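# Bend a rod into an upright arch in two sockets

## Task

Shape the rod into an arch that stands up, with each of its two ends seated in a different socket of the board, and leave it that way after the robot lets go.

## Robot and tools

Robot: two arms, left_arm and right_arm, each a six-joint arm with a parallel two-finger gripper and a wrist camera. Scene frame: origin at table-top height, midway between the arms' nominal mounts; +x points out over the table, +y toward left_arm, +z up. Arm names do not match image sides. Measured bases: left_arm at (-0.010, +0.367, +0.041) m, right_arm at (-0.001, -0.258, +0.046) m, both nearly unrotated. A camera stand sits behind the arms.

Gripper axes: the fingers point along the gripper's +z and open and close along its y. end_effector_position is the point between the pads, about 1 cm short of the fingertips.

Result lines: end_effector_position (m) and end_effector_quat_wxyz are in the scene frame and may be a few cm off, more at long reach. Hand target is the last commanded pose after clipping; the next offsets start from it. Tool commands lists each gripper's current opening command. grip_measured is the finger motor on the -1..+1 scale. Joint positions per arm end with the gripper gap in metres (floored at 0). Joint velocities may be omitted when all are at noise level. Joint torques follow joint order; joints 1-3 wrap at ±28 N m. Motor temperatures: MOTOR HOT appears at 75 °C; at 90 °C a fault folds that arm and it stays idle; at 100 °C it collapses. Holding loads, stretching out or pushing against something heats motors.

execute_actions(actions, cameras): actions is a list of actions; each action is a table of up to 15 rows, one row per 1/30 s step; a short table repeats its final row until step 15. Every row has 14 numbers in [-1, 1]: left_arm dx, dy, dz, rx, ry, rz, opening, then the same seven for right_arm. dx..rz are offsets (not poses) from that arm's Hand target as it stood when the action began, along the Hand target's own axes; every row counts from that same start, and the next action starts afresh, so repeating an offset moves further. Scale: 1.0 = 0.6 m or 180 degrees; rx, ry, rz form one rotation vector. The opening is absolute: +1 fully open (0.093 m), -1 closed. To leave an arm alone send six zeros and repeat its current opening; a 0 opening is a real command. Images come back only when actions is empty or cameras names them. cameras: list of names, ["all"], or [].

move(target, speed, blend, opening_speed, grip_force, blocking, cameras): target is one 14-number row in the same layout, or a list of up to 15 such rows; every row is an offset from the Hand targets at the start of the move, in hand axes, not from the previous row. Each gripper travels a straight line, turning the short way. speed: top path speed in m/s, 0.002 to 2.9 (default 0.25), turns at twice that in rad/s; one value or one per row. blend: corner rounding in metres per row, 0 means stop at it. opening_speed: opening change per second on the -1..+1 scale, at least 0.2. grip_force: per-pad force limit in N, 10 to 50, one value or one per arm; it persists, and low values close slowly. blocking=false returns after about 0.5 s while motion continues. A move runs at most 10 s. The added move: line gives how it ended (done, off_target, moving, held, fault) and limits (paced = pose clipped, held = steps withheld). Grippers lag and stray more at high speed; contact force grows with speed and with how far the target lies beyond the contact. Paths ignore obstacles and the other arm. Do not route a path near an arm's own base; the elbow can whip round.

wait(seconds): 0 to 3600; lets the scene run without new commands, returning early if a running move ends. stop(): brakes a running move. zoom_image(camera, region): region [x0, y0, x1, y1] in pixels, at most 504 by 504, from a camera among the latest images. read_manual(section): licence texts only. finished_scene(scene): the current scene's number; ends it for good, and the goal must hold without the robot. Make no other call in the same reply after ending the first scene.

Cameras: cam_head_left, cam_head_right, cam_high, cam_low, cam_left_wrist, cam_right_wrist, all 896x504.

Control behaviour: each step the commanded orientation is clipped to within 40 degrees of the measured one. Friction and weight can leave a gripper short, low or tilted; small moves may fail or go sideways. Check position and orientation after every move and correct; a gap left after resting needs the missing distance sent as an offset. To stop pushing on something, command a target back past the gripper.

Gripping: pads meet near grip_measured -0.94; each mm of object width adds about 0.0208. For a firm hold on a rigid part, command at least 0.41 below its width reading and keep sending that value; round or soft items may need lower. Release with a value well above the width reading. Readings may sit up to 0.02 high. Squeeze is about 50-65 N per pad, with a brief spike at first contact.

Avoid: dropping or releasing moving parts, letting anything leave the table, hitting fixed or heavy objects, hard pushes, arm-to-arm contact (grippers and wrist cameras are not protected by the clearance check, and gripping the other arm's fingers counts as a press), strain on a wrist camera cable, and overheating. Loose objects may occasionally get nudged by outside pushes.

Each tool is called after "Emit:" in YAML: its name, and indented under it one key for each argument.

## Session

Emit:
execute_actions:
  actions: []
  cameras: ["cam_head_left","cam_high","cam_left_wrist","cam_right_wrist"]

Scene clock: 0.00 s.
left_arm: end_effector_position=(+0.3536, +0.3724, +0.1419) grip_measured=+1.000 end_effector_quat_wxyz=(+0.629, -0.034, +0.776, +0.020) | right_arm: end_effector_position=(+0.3641, -0.2631, +0.1384) grip_measured=+1.000 end_effector_quat_wxyz=(+0.611, +0.031, +0.791, -0.001)
Joint positions: left_arm=[-0.033 1.552 0.204 1.138 -0.108 -0.034 0.093] | right_arm=[-0.004 1.551 0.218 1.076 0.046 0.049 0.093]
Joint velocities: within noise
Joint torques (N m): no reading
Motor temperatures (°C): left_arm=[30 40 37 28 28 29 30] | right_arm=[28 39 36 30 30 31 29]
Heat: left arm: 40 °C; right arm: 39 °C.
Hand target: left_arm +0.3571, +0.3723, +0.1520; +0.642, -0.035, +0.765, +0.019 | right_arm +0.3679, -0.2631, +0.1486; +0.625, +0.031, +0.780, +0.000
Tool commands: left_gripper/opening=+1.0 right_gripper/opening=+1.0
Images, in order (width x height): cam_head_left 896x504, cam_high 896x504, cam_left_wrist 896x504, cam_right_wrist 896x504.

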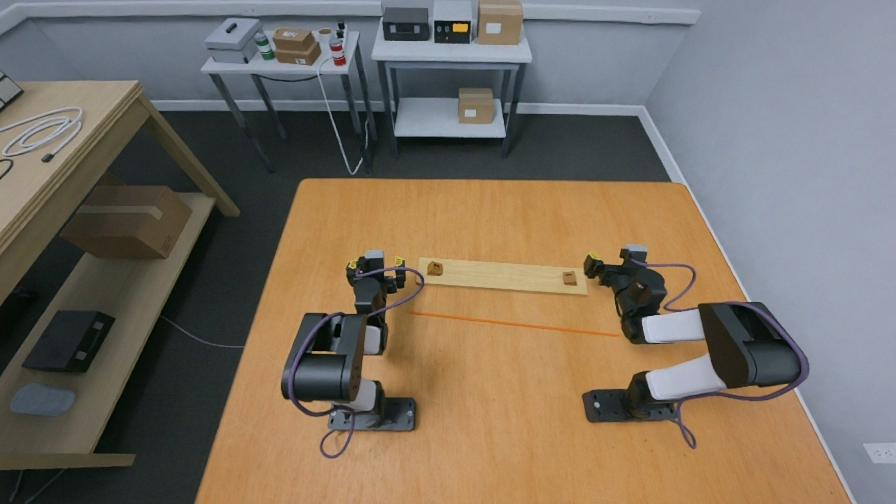

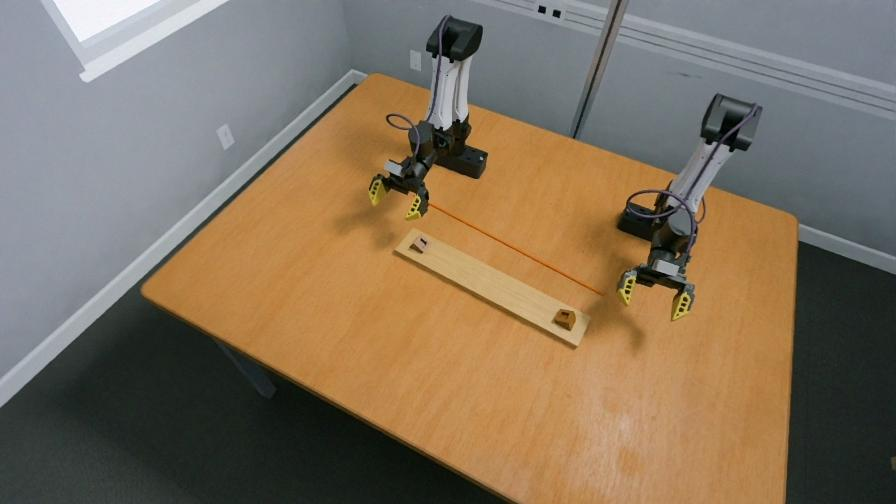

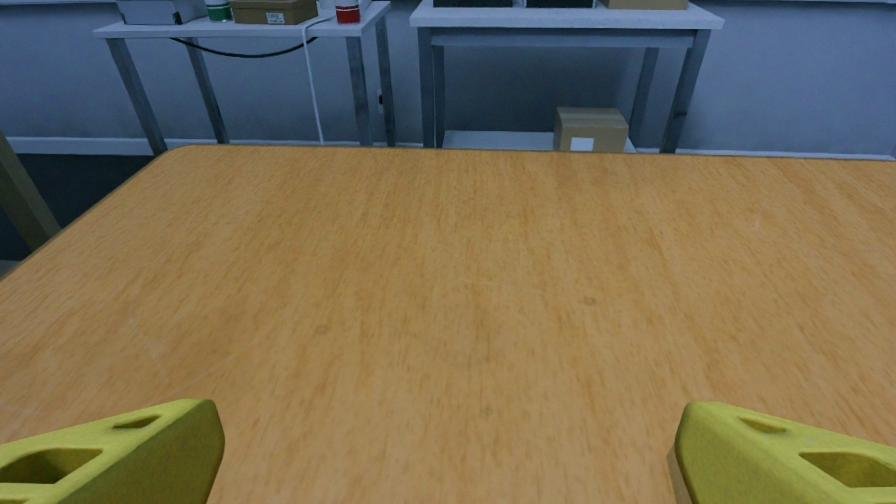

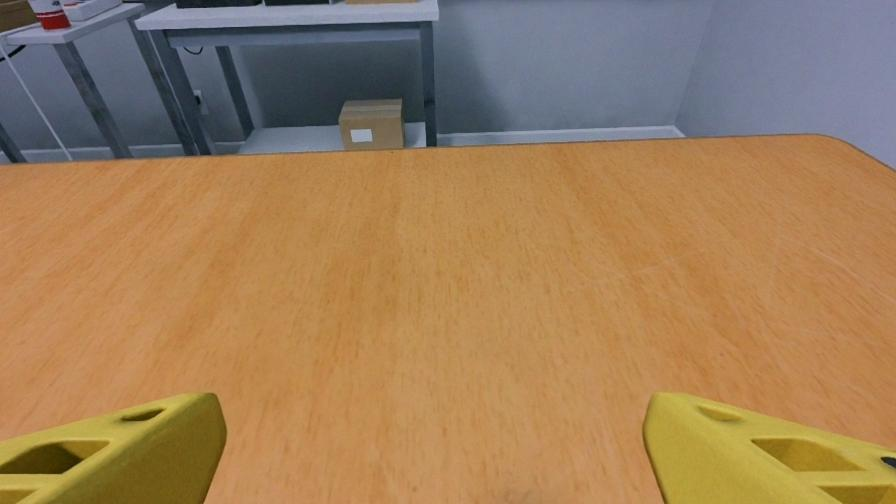

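Emit:
move:
  target: [-0.0283,-0.2682,0.0127,0.357,0.3367,0.4322,0, -0.0222,0.1415,-0.0392,-0.3356,0.3356,-0.4357,0]
  speed: 0.45
  cameras: ["cam_left_wrist","cam_right_wrist"]

Scene clock: 14.03 s.
left_arm: end_effector_position=(+0.3747, +0.2138, +0.1643) grip_measured=+0.002 end_effector_quat_wxyz=(-0.006, +0.701, +0.713, -0.006) | right_arm: end_effector_position=(+0.3479, -0.1787, +0.1635) grip_measured=+0.002 end_effector_quat_wxyz=(+0.001, +0.700, -0.714, -0.007)
Joint positions: left_arm=[-0.374 2.168 2.064 -1.483 0.006 1.178 0.045] | right_arm=[0.207 1.91 1.66 -1.329 -0.01 -1.332 0.045]
Joint torques (N m): left_arm=[-0.34 -8.92 8.31 0.24 -0.06 0.26] | right_arm=[-0.06 -7.06 7.97 0.29 -0.03 -0.18]
Motor temperatures (°C): left_arm=[30 41 38 32 28 29 30] | right_arm=[28 41 38 37 30 31 29]
Heat: left arm: 41 °C; right arm: 41 °C.
Hand target: left_arm +0.3799, +0.2129, +0.1697; +0.000, +0.707, +0.708, +0.000 | right_arm +0.3521, -0.1780, +0.1701; +0.000, +0.707, -0.707, +0.001
Off the commanded pose: left_arm 0.008 m, 1 deg | right_arm 0.008 m, 1 deg.
move: done

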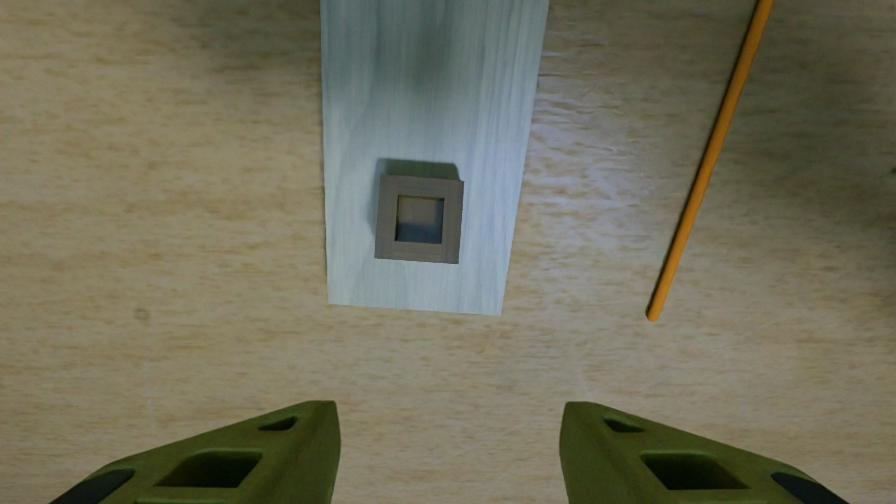

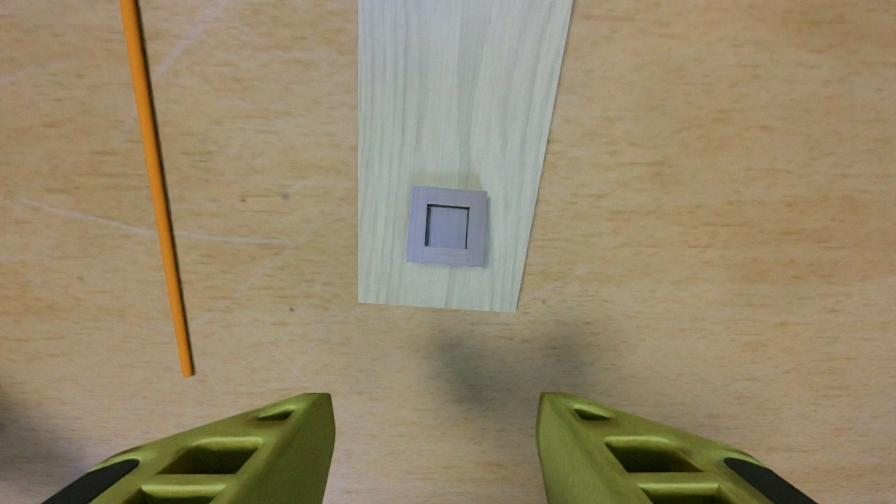

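Emit:
move:
  target:
    - [0.0273,-0.2208,0.1995,0,0,0.0337,0, 0.0888,0.2558,0.2002,0,0,0.0337,0]
    - [0.0273,-0.2208,0.272,0,0,0.0337,0, 0.0888,0.2558,0.276,0,0,0.0337,0]
    - [0.0273,-0.2208,0.272,0,0,0.0337,-1, 0.0888,0.2558,0.276,0,0,0.0337,-1]
  speed: [0.4,0.08,0.08]
  blend: [0.01,0,0]
  opening_speed: 1.5
  cameras: ["cam_left_wrist","cam_right_wrist"]

Scene clock: 34.43 s.
left_arm: end_effector_position=(+0.2473, +0.2293, +0.0091) grip_measured=-0.968 end_effector_quat_wxyz=(-0.002, +0.742, +0.671, -0.002) | right_arm: end_effector_position=(+0.1972, -0.2288, +0.0070) grip_measured=-0.967 end_effector_quat_wxyz=(-0.002, -0.672, +0.741, +0.004)
Joint positions: left_arm=[-0.487 1.858 0.953 -0.67 0.003 1.183 0] | right_arm=[0.13 1.571 0.569 -0.576 -0.005 -1.331 0]
Joint torques (N m): left_arm=[-0.53 -6.31 3.89 0.56 -0.04 0.12] | right_arm=[-1.2 -3.49 3.29 0.7 -0.07 -0.05]
Heat: left arm: 44 °C; right arm: 44 °C.
Hand target: left_arm +0.2476, +0.2292, +0.0064; +0.000, +0.743, +0.669, +0.000 | right_arm +0.1986, -0.2313, +0.0043; +0.000, -0.668, +0.744, -0.001
Off the commanded pose: left_arm 0.003 m, 0 deg | right_arm 0.004 m, 1 deg.
move: done

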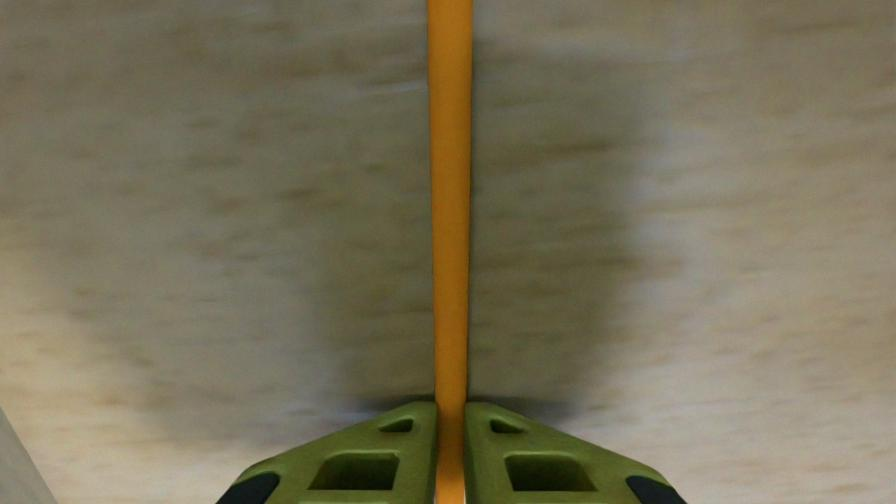

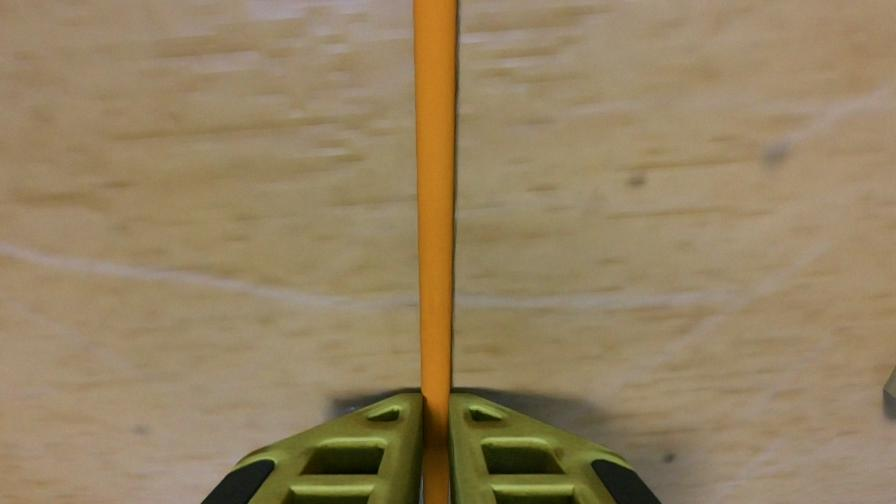

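Emit:
move:
  target:
    - [0,0,-0.1333,0,0,0,-1, 0,0,-0.1333,0,0,0,-1]
    - [0.0525,0.2287,-0.306,0,0,-0.0063,-1, -0.0572,-0.244,-0.3095,0,0,-0.0063,-1]
    - [0.0485,0.2287,-0.3143,0,-0.1111,-0.0063,-1, -0.0612,-0.244,-0.3178,0,-0.1111,-0.0063,-1]
    - [0.0285,0.229,-0.306,0,-0.2222,-0.0063,-1, -0.0812,-0.2435,-0.3095,0,-0.2222,-0.0063,-1]
    - [-0.003,0.2297,-0.286,0,-0.3056,-0.0063,-1, -0.1128,-0.2428,-0.2795,0,-0.3056,-0.0063,-1]
    - [-0.0757,0.2243,-0.211,0,-0.3889,-0.0063,-1, -0.1853,-0.2413,-0.2045,0,-0.3889,-0.0063,-1]
  speed: [0.2,0.25,0.22,0.22,0.22,0.18]
  blend: [0.03,0.04,0.04,0.04,0.04,0]
  cameras: ["cam_high","cam_low","cam_left_wrist","cam_right_wrist"]

Emit:
zoom_image:
  camera: "cam_high"
  region: [390, 190, 620, 350]

Emit:
zoom_image:
  camera: "cam_low"
  region: [440, 200, 580, 300]

Scene clock: 68.13 s.
left_arm: end_effector_position=(+0.3837, +0.1912, +0.1206) grip_measured=-0.977 end_effector_quat_wxyz=(+0.368, +0.605, +0.580, -0.403) | right_arm: end_effector_position=(+0.3577, -0.1585, +0.1139) grip_measured=-0.974 end_effector_quat_wxyz=(+0.405, -0.558, +0.630, +0.357)
Joint positions: left_arm=[-0.052 2.208 1.545 -0.936 1.155 1.578 0] | right_arm=[-0.165 2.033 1.214 -0.817 -1.14 -1.646 0]
Joint torques (N m): left_arm=[-4.34 -10.52 4.16 0.45 1.1 0.03] | right_arm=[3.43 -8.38 3.55 0.47 -1.53 0.04]
Motor temperatures (°C): left_arm=[30 46 40 29 28 29 31] | right_arm=[28 42 39 32 31 31 30]
Heat: left arm: 46 °C; right arm: 42 °C.
Hand target: left_arm +0.3766, +0.1699, +0.1331; +0.384, +0.603, +0.555, -0.426 | right_arm +0.3543, -0.1360, +0.1271; +0.427, -0.555, +0.603, +0.383
Off the commanded pose: left_arm 0.026 m, 4 deg | right_arm 0.026 m, 5 deg.
move: off_target (left_arm, right_arm)

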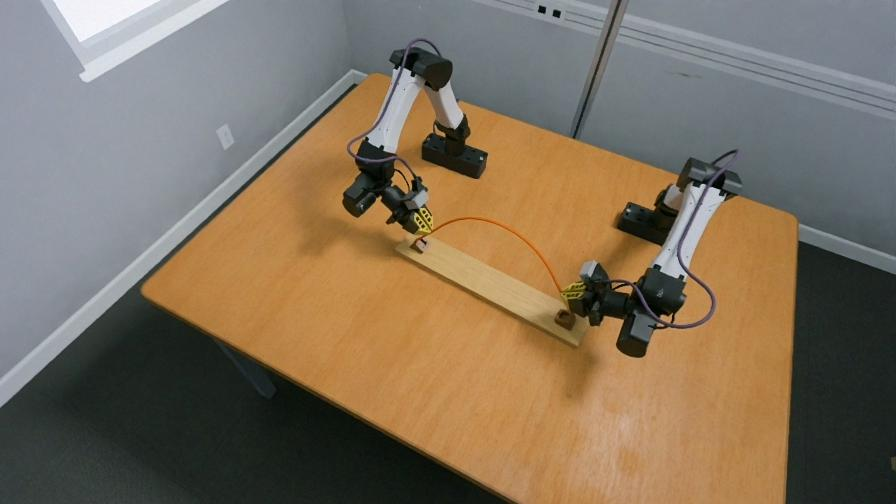

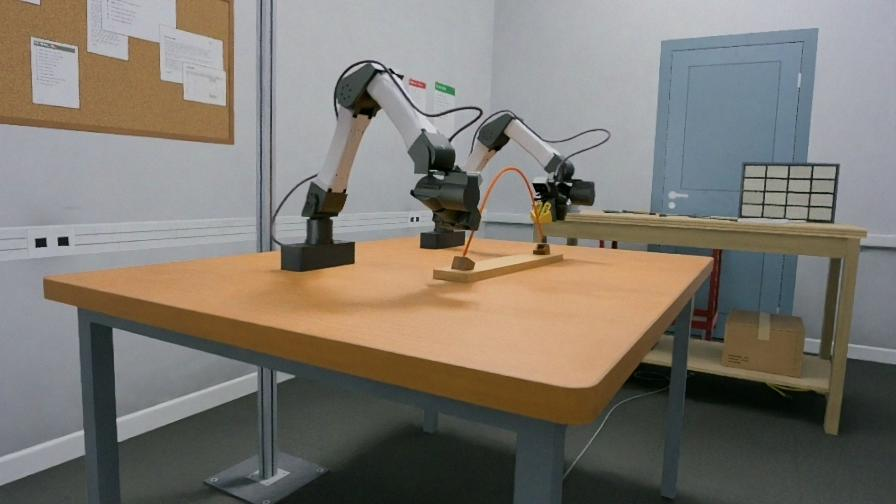

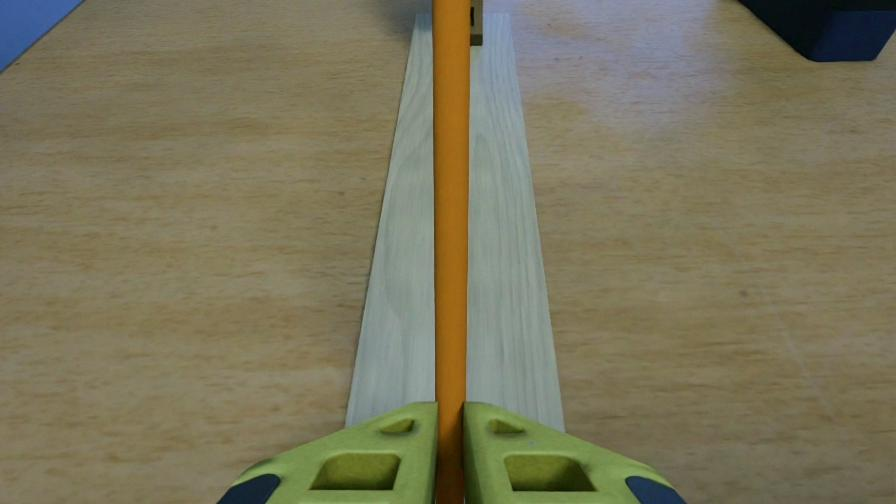

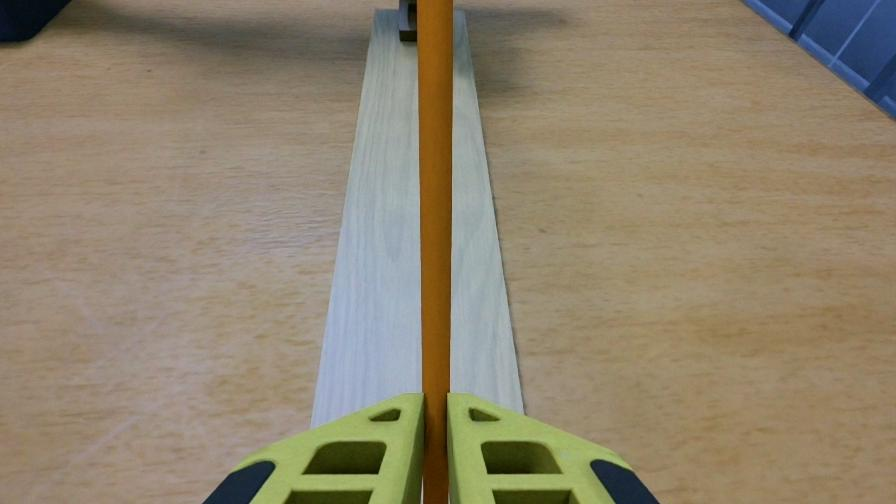

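Scaled by 2.191 from the camera's image (finer frame: 1280x720).

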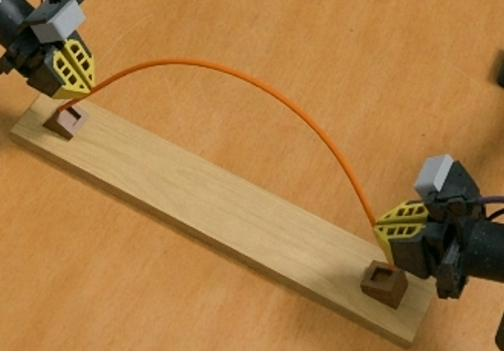

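Scaled by 3.600 from the camera's image (finer frame: 1280x720).

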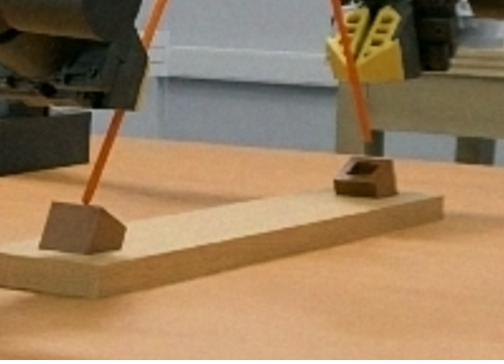

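Emit:
move:
  target: [0.0272,0.0008,0.0205,0,0,0,-1, 0.0122,0.0063,0.02,0,0,0,-1]
  speed: 0.08
  cameras: ["cam_high","cam_low"]

Emit:
zoom_image:
  camera: "cam_high"
  region: [400, 220, 450, 260]

Emit:
zoom_image:
  camera: "cam_high"
  region: [540, 290, 590, 340]

Emit:
zoom_image:
  camera: "cam_low"
  region: [445, 230, 565, 290]

Scene clock: 86.73 s.
left_arm: end_effector_position=(+0.3849, +0.1848, +0.1071) grip_measured=-0.977 end_effector_quat_wxyz=(+0.375, +0.605, +0.578, -0.400) | right_arm: end_effector_position=(+0.3550, -0.1478, +0.1023) grip_measured=-0.975 end_effector_quat_wxyz=(+0.407, -0.554, +0.630, +0.361)
Joint positions: left_arm=[-0.067 2.217 1.497 -0.821 1.16 1.529 0] | right_arm=[-0.136 2.033 1.153 -0.692 -1.149 -1.568 0]
Joint torques (N m): left_arm=[-4.31 -9.47 4.11 0.58 1.06 -0.01] | right_arm=[3.19 -8.64 3.55 0.65 -1.44 0.12]
Motor temperatures (°C): left_arm=[30 50 40 29 30 29 31] | right_arm=[28 47 39 32 32 31 30]
Heat: left arm: 50 °C; right arm: 47 °C.
Hand target: left_arm +0.3764, +0.1640, +0.1136; +0.384, +0.603, +0.555, -0.426 | right_arm +0.3515, -0.1271, +0.1161; +0.427, -0.555, +0.603, +0.383
Off the commanded pose: left_arm 0.023 m, 4 deg | right_arm 0.025 m, 5 deg.
move: off_target (left_arm, right_arm)

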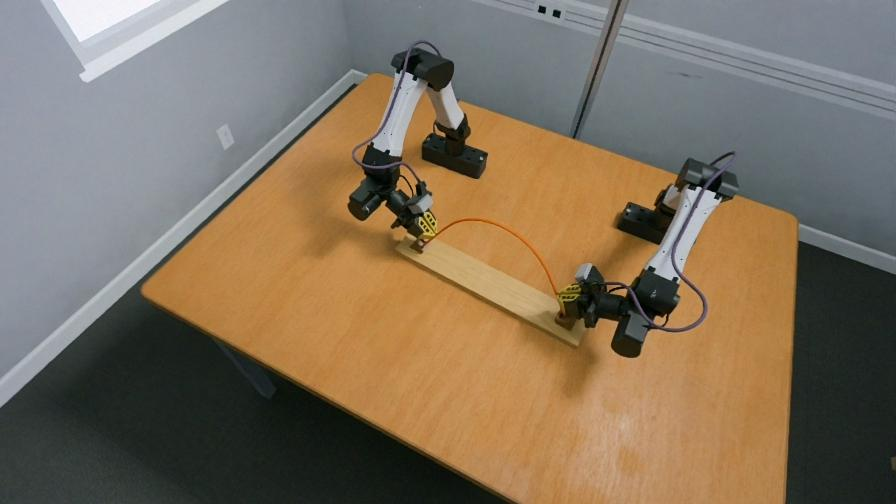

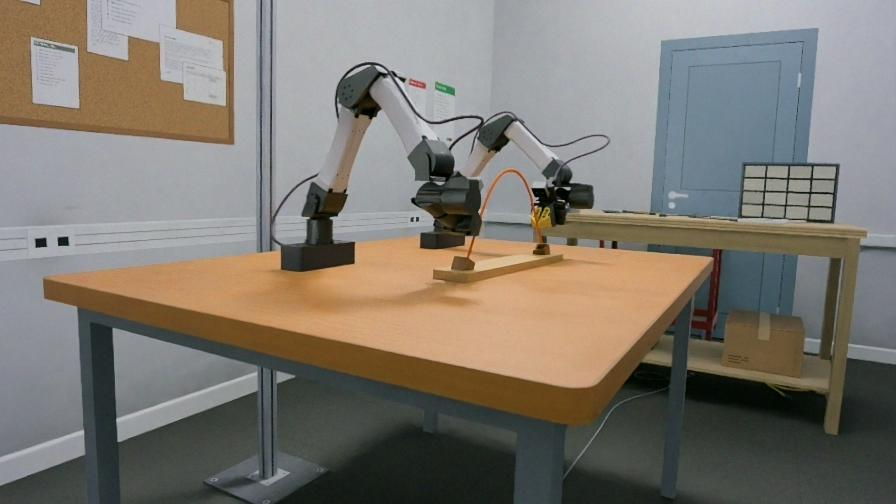

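Scaled by 10.080 from the camera's image (finer frame: 1280x720).

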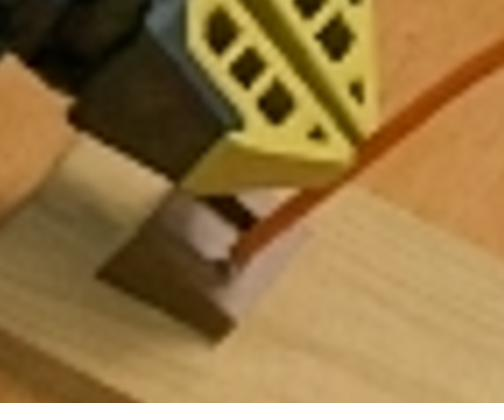

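Scaled by 10.080 from the camera's image (finer frame: 1280x720).

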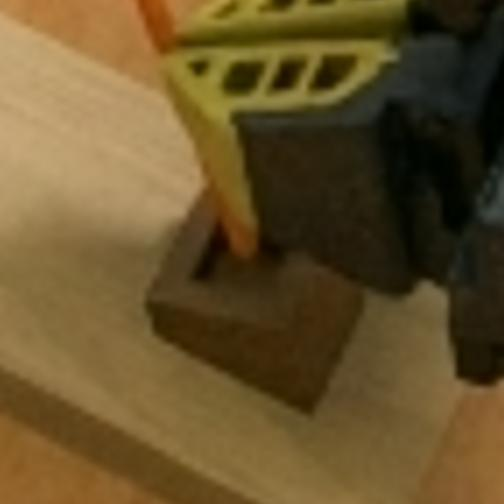

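Scaled by 4.200 from the camera's image (finer frame: 1280x720).

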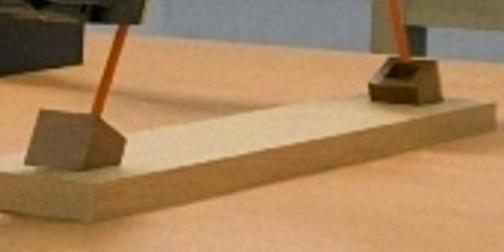

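Emit:
move:
  target:
    - [0.0262,0.0022,0.004,0,0,0,-1, 0.022,-0.0013,0.001,0,0,0,-1]
    - [0.0622,0.0042,-0.0215,0,0,0,-1, 0.0805,-0.005,-0.0228,0,0,0,-1]
  speed: 0.06
  blend: [0.006,0]
  cameras: ["cam_high","cam_low"]

Emit:
zoom_image:
  camera: "cam_high"
  region: [400, 220, 450, 260]

Emit:
zoom_image:
  camera: "cam_high"
  region: [540, 290, 590, 340]

Emit:
zoom_image:
  camera: "cam_low"
  region: [445, 230, 565, 290]

Scene clock: 99.73 s.
left_arm: end_effector_position=(+0.3812, +0.1912, +0.0896) grip_measured=-0.977 end_effector_quat_wxyz=(+0.395, +0.594, +0.556, -0.427) | right_arm: end_effector_position=(+0.3531, -0.1527, +0.0951) grip_measured=-0.975 end_effector_quat_wxyz=(+0.456, -0.536, +0.590, +0.395)
Joint positions: left_arm=[-0.04 2.3 1.504 -0.865 1.239 1.661 0] | right_arm=[-0.176 2.143 1.177 -0.765 -1.291 -1.761 0]
Joint torques (N m): left_arm=[-1.24 -8.14 6.31 0 0.34 0.26] | right_arm=[-0.58 -5.64 4.78 0.18 0.02 -0.27]
Heat: left arm: 51 °C; right arm: 48 °C.
Hand target: left_arm +0.3808, +0.1885, +0.0830; +0.384, +0.603, +0.555, -0.426 | right_arm +0.3522, -0.1566, +0.0754; +0.427, -0.555, +0.603, +0.383
Off the commanded pose: left_arm 0.007 m, 2 deg | right_arm 0.020 m, 4 deg.
move: off_target (right_arm)

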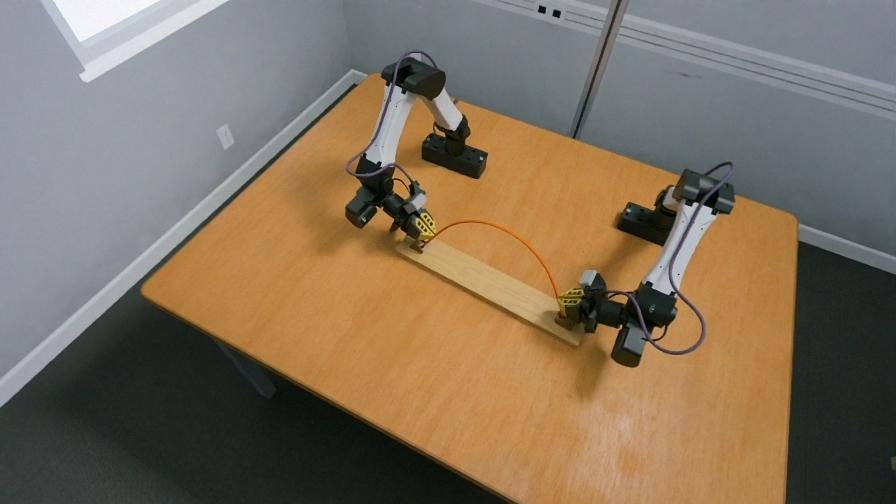

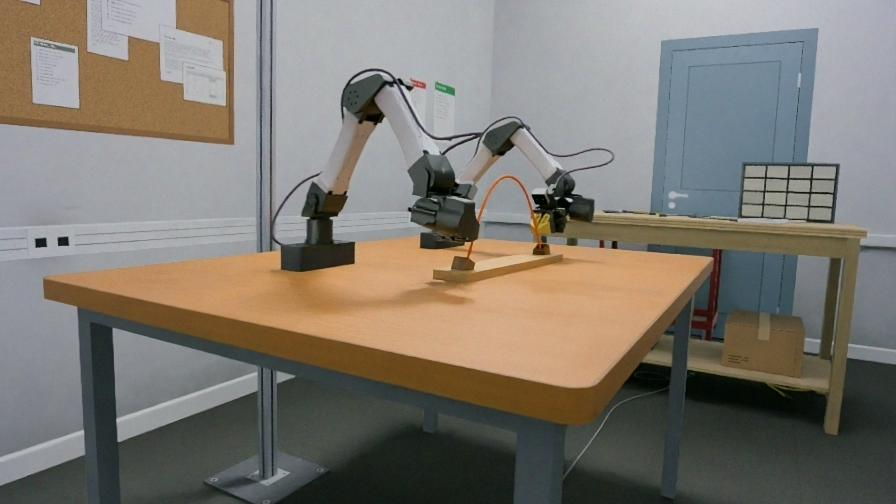

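Scaled by 10.080 from the camera's image (finer frame: 1280x720).

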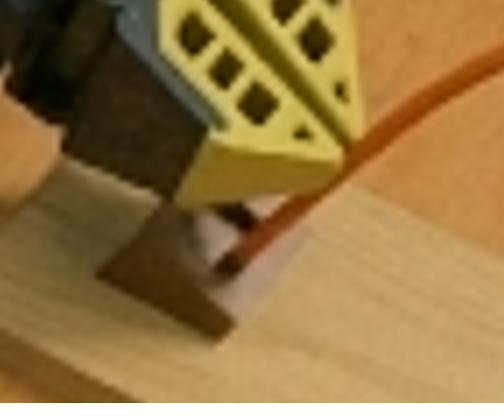

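Scaled by 10.080 from the camera's image (finer frame: 1280x720).

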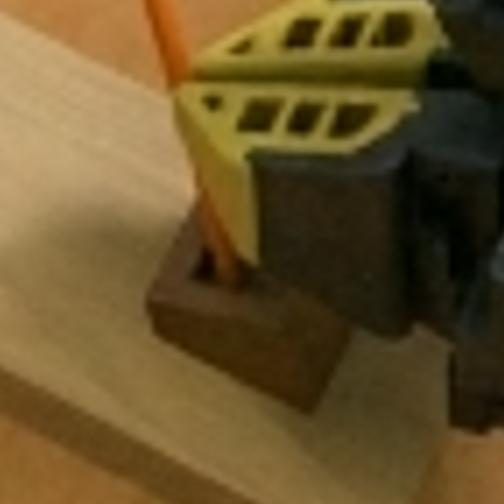

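Scaled by 4.200 from the camera's image (finer frame: 1280x720).

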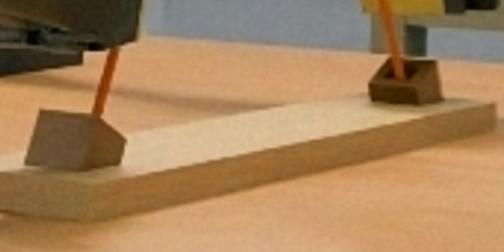

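Emit:
move:
  target: [-0.0077,0.0002,-0.0082,0,0,0,-1, -0.0208,-0.001,-0.0137,0,0,0,-1]
  speed: 0.08
  cameras: ["cam_high","cam_low","cam_left_wrist","cam_right_wrist"]

Emit:
zoom_image:
  camera: "cam_high"
  region: [400, 230, 436, 260]

Emit:
zoom_image:
  camera: "cam_high"
  region: [548, 300, 584, 334]

Emit:
zoom_image:
  camera: "cam_low"
  region: [445, 230, 565, 290]

Scene clock: 134.20 s.
left_arm: end_effector_position=(+0.3804, +0.1948, +0.0920) grip_measured=-0.977 end_effector_quat_wxyz=(+0.390, +0.593, +0.559, -0.428) | right_arm: end_effector_position=(+0.3521, -0.1561, +0.0980) grip_measured=-0.975 end_effector_quat_wxyz=(+0.448, -0.535, +0.595, +0.397)
Joint positions: left_arm=[-0.032 2.3 1.518 -0.911 1.233 1.682 0] | right_arm=[-0.185 2.143 1.198 -0.827 -1.278 -1.789 0]
Joint torques (N m): left_arm=[-1.29 -8.55 6.57 -0.02 0.38 0.26] | right_arm=[-0.65 -7.68 5.22 -0.03 -0.09 -0.15]
Heat: left arm: 53 °C; right arm: 44 °C.
Hand target: left_arm +0.3813, +0.1916, +0.0890; +0.384, +0.603, +0.555, -0.426 | right_arm +0.3523, -0.1600, +0.0899; +0.427, -0.555, +0.603, +0.383
Off the commanded pose: left_arm 0.005 m, 1 deg | right_arm 0.009 m, 4 deg.
move: off_target (right_arm)

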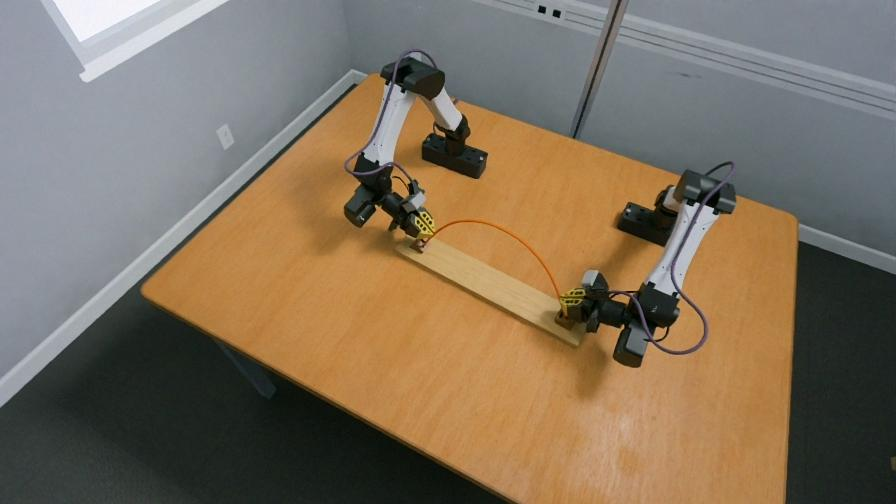

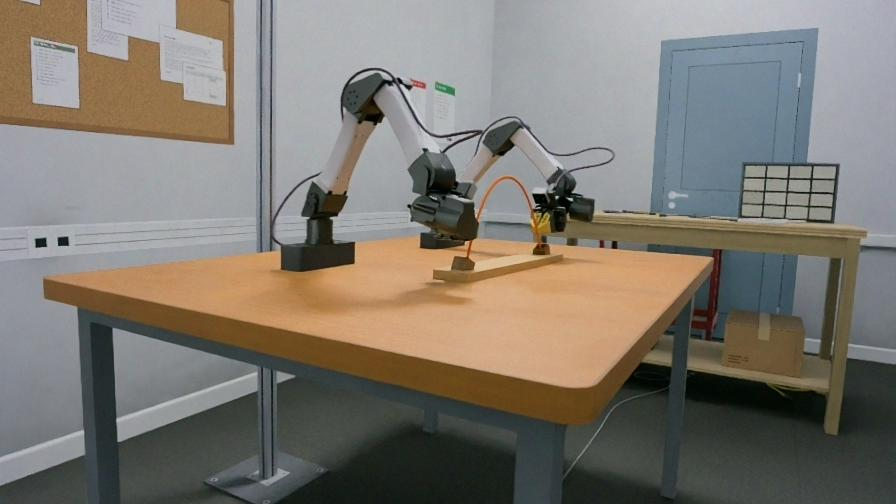

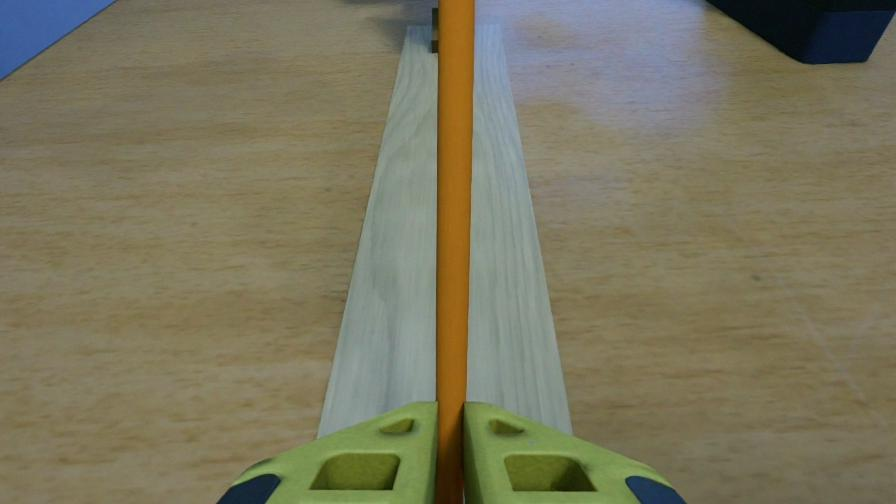

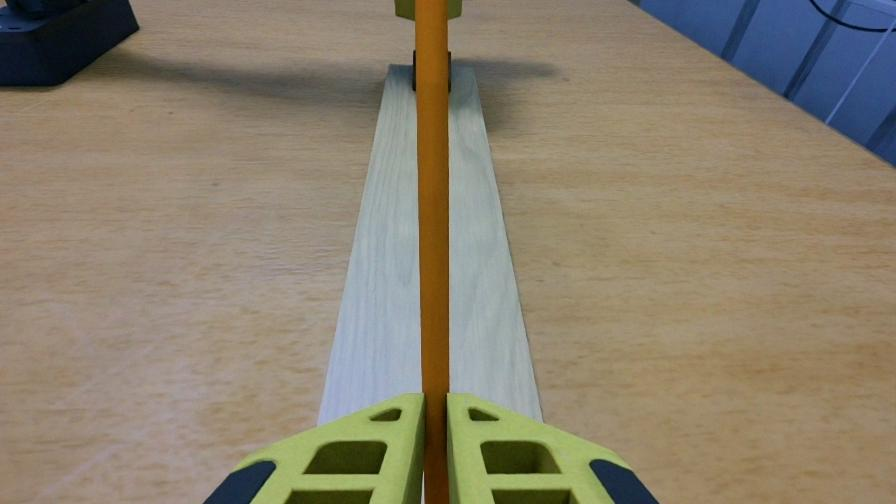

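Scaled by 14.000 from the camera's image (finer frame: 1280x720).

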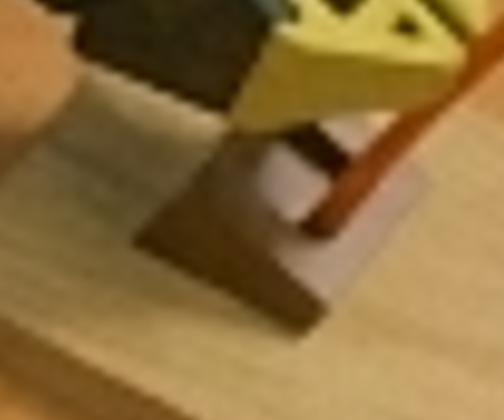

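Scaled by 14.000 from the camera's image (finer frame: 1280x720).

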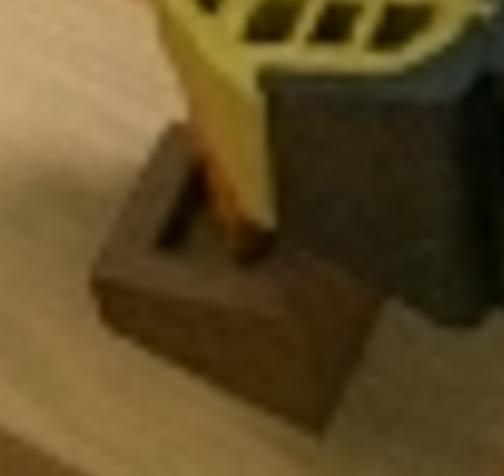

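Scaled by 4.200 from the camera's image (finer frame: 1280x720).

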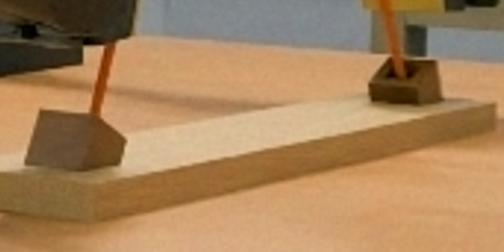

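Emit:
move:
  target:
    - [0,0,0,0,0,0,0.2, 0,0,0,0,0,0,0.2]
    - [0,0,-0.15,0,0,0,0.2, 0,0,-0.15,0,0,0,0.2]
  speed: [0.1,0.2]
  opening_speed: 0.9
  cameras: ["cam_high","cam_low","cam_left_wrist","cam_right_wrist"]

Scene clock: 148.13 s.
left_arm: end_effector_position=(+0.3845, +0.2761, +0.1162) grip_measured=+0.198 end_effector_quat_wxyz=(+0.377, +0.586, +0.586, -0.414) | right_arm: end_effector_position=(+0.3399, -0.2437, +0.1107) grip_measured=+0.198 end_effector_quat_wxyz=(+0.412, -0.525, +0.652, +0.360)
Joint positions: left_arm=[0.163 2.362 1.737 -1.421 1.139 2.04 0.055] | right_arm=[-0.424 2.155 1.344 -1.252 -1.098 -2.072 0.055]
Joint torques (N m): left_arm=[-0.62 -9.36 7.1 -0.63 0.49 0.29] | right_arm=[0.01 -9.07 6.11 -0.63 -0.62 -0.2]
Heat: left arm: 53 °C; right arm: 45 °C.
Hand target: left_arm +0.3891, +0.2758, +0.1197; +0.384, +0.603, +0.555, -0.426 | right_arm +0.3443, -0.2442, +0.1209; +0.427, -0.555, +0.603, +0.383
Off the commanded pose: left_arm 0.006 m, 4 deg | right_arm 0.011 m, 7 deg.
joint sent to its limit (left arm) — joint 6 (wrist roll), upper limit. The joint targets are off in orientation, not in position.
joint sent to its limit (right arm) — joint 6 (wrist roll), lower limit. The joint targets are off in orientation, not in position.
move: off_target (left_arm, right_arm)

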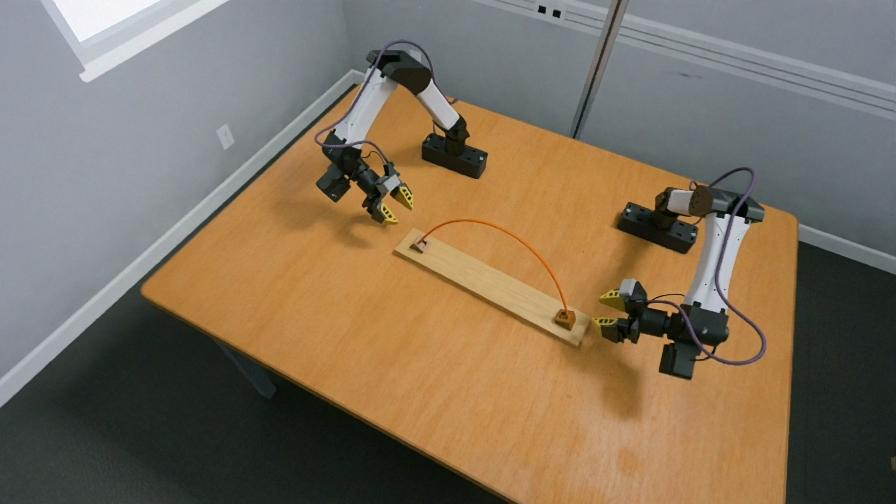

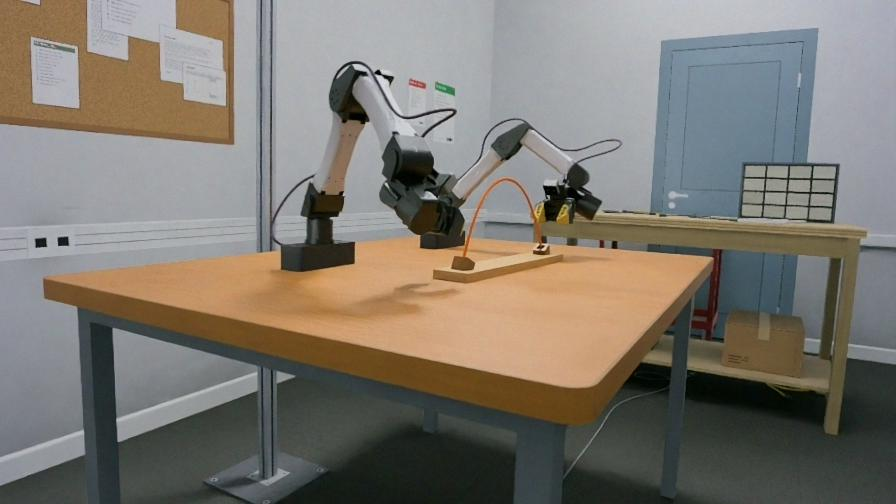

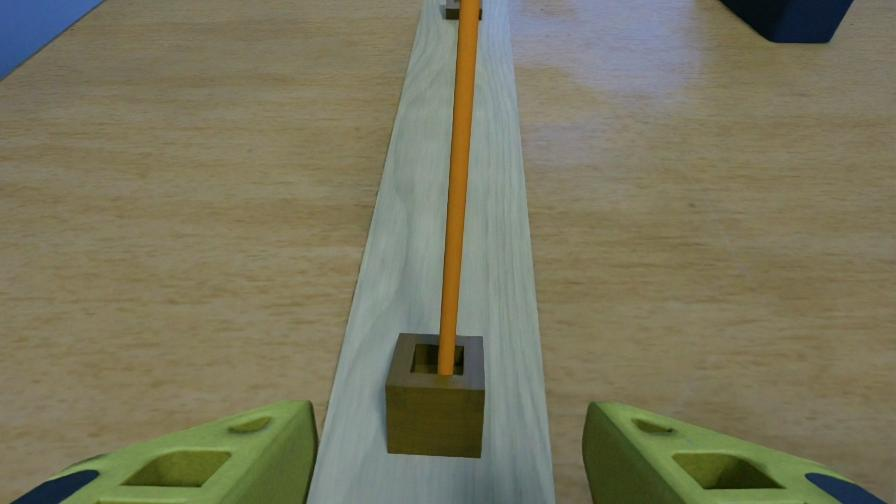

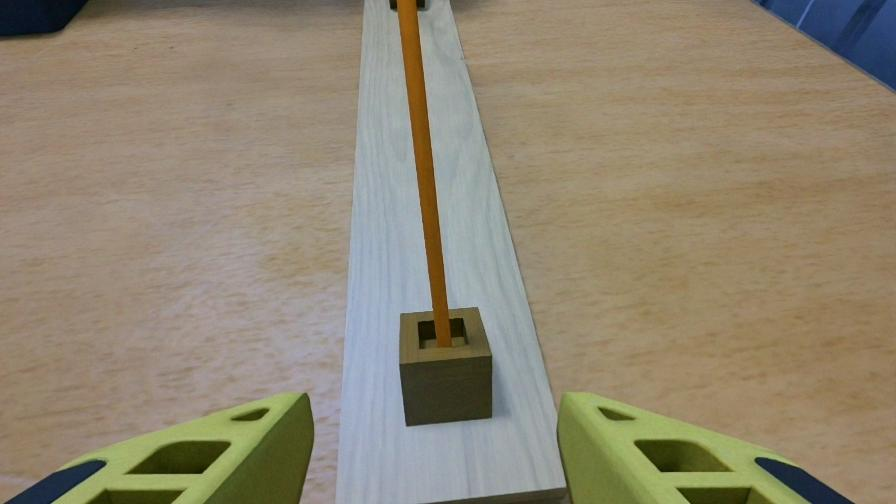

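Both ends are centred in their sockets and the arch stands upright.

Emit:
finished_scene:
  scene: 2

The scene is finished: the task was done.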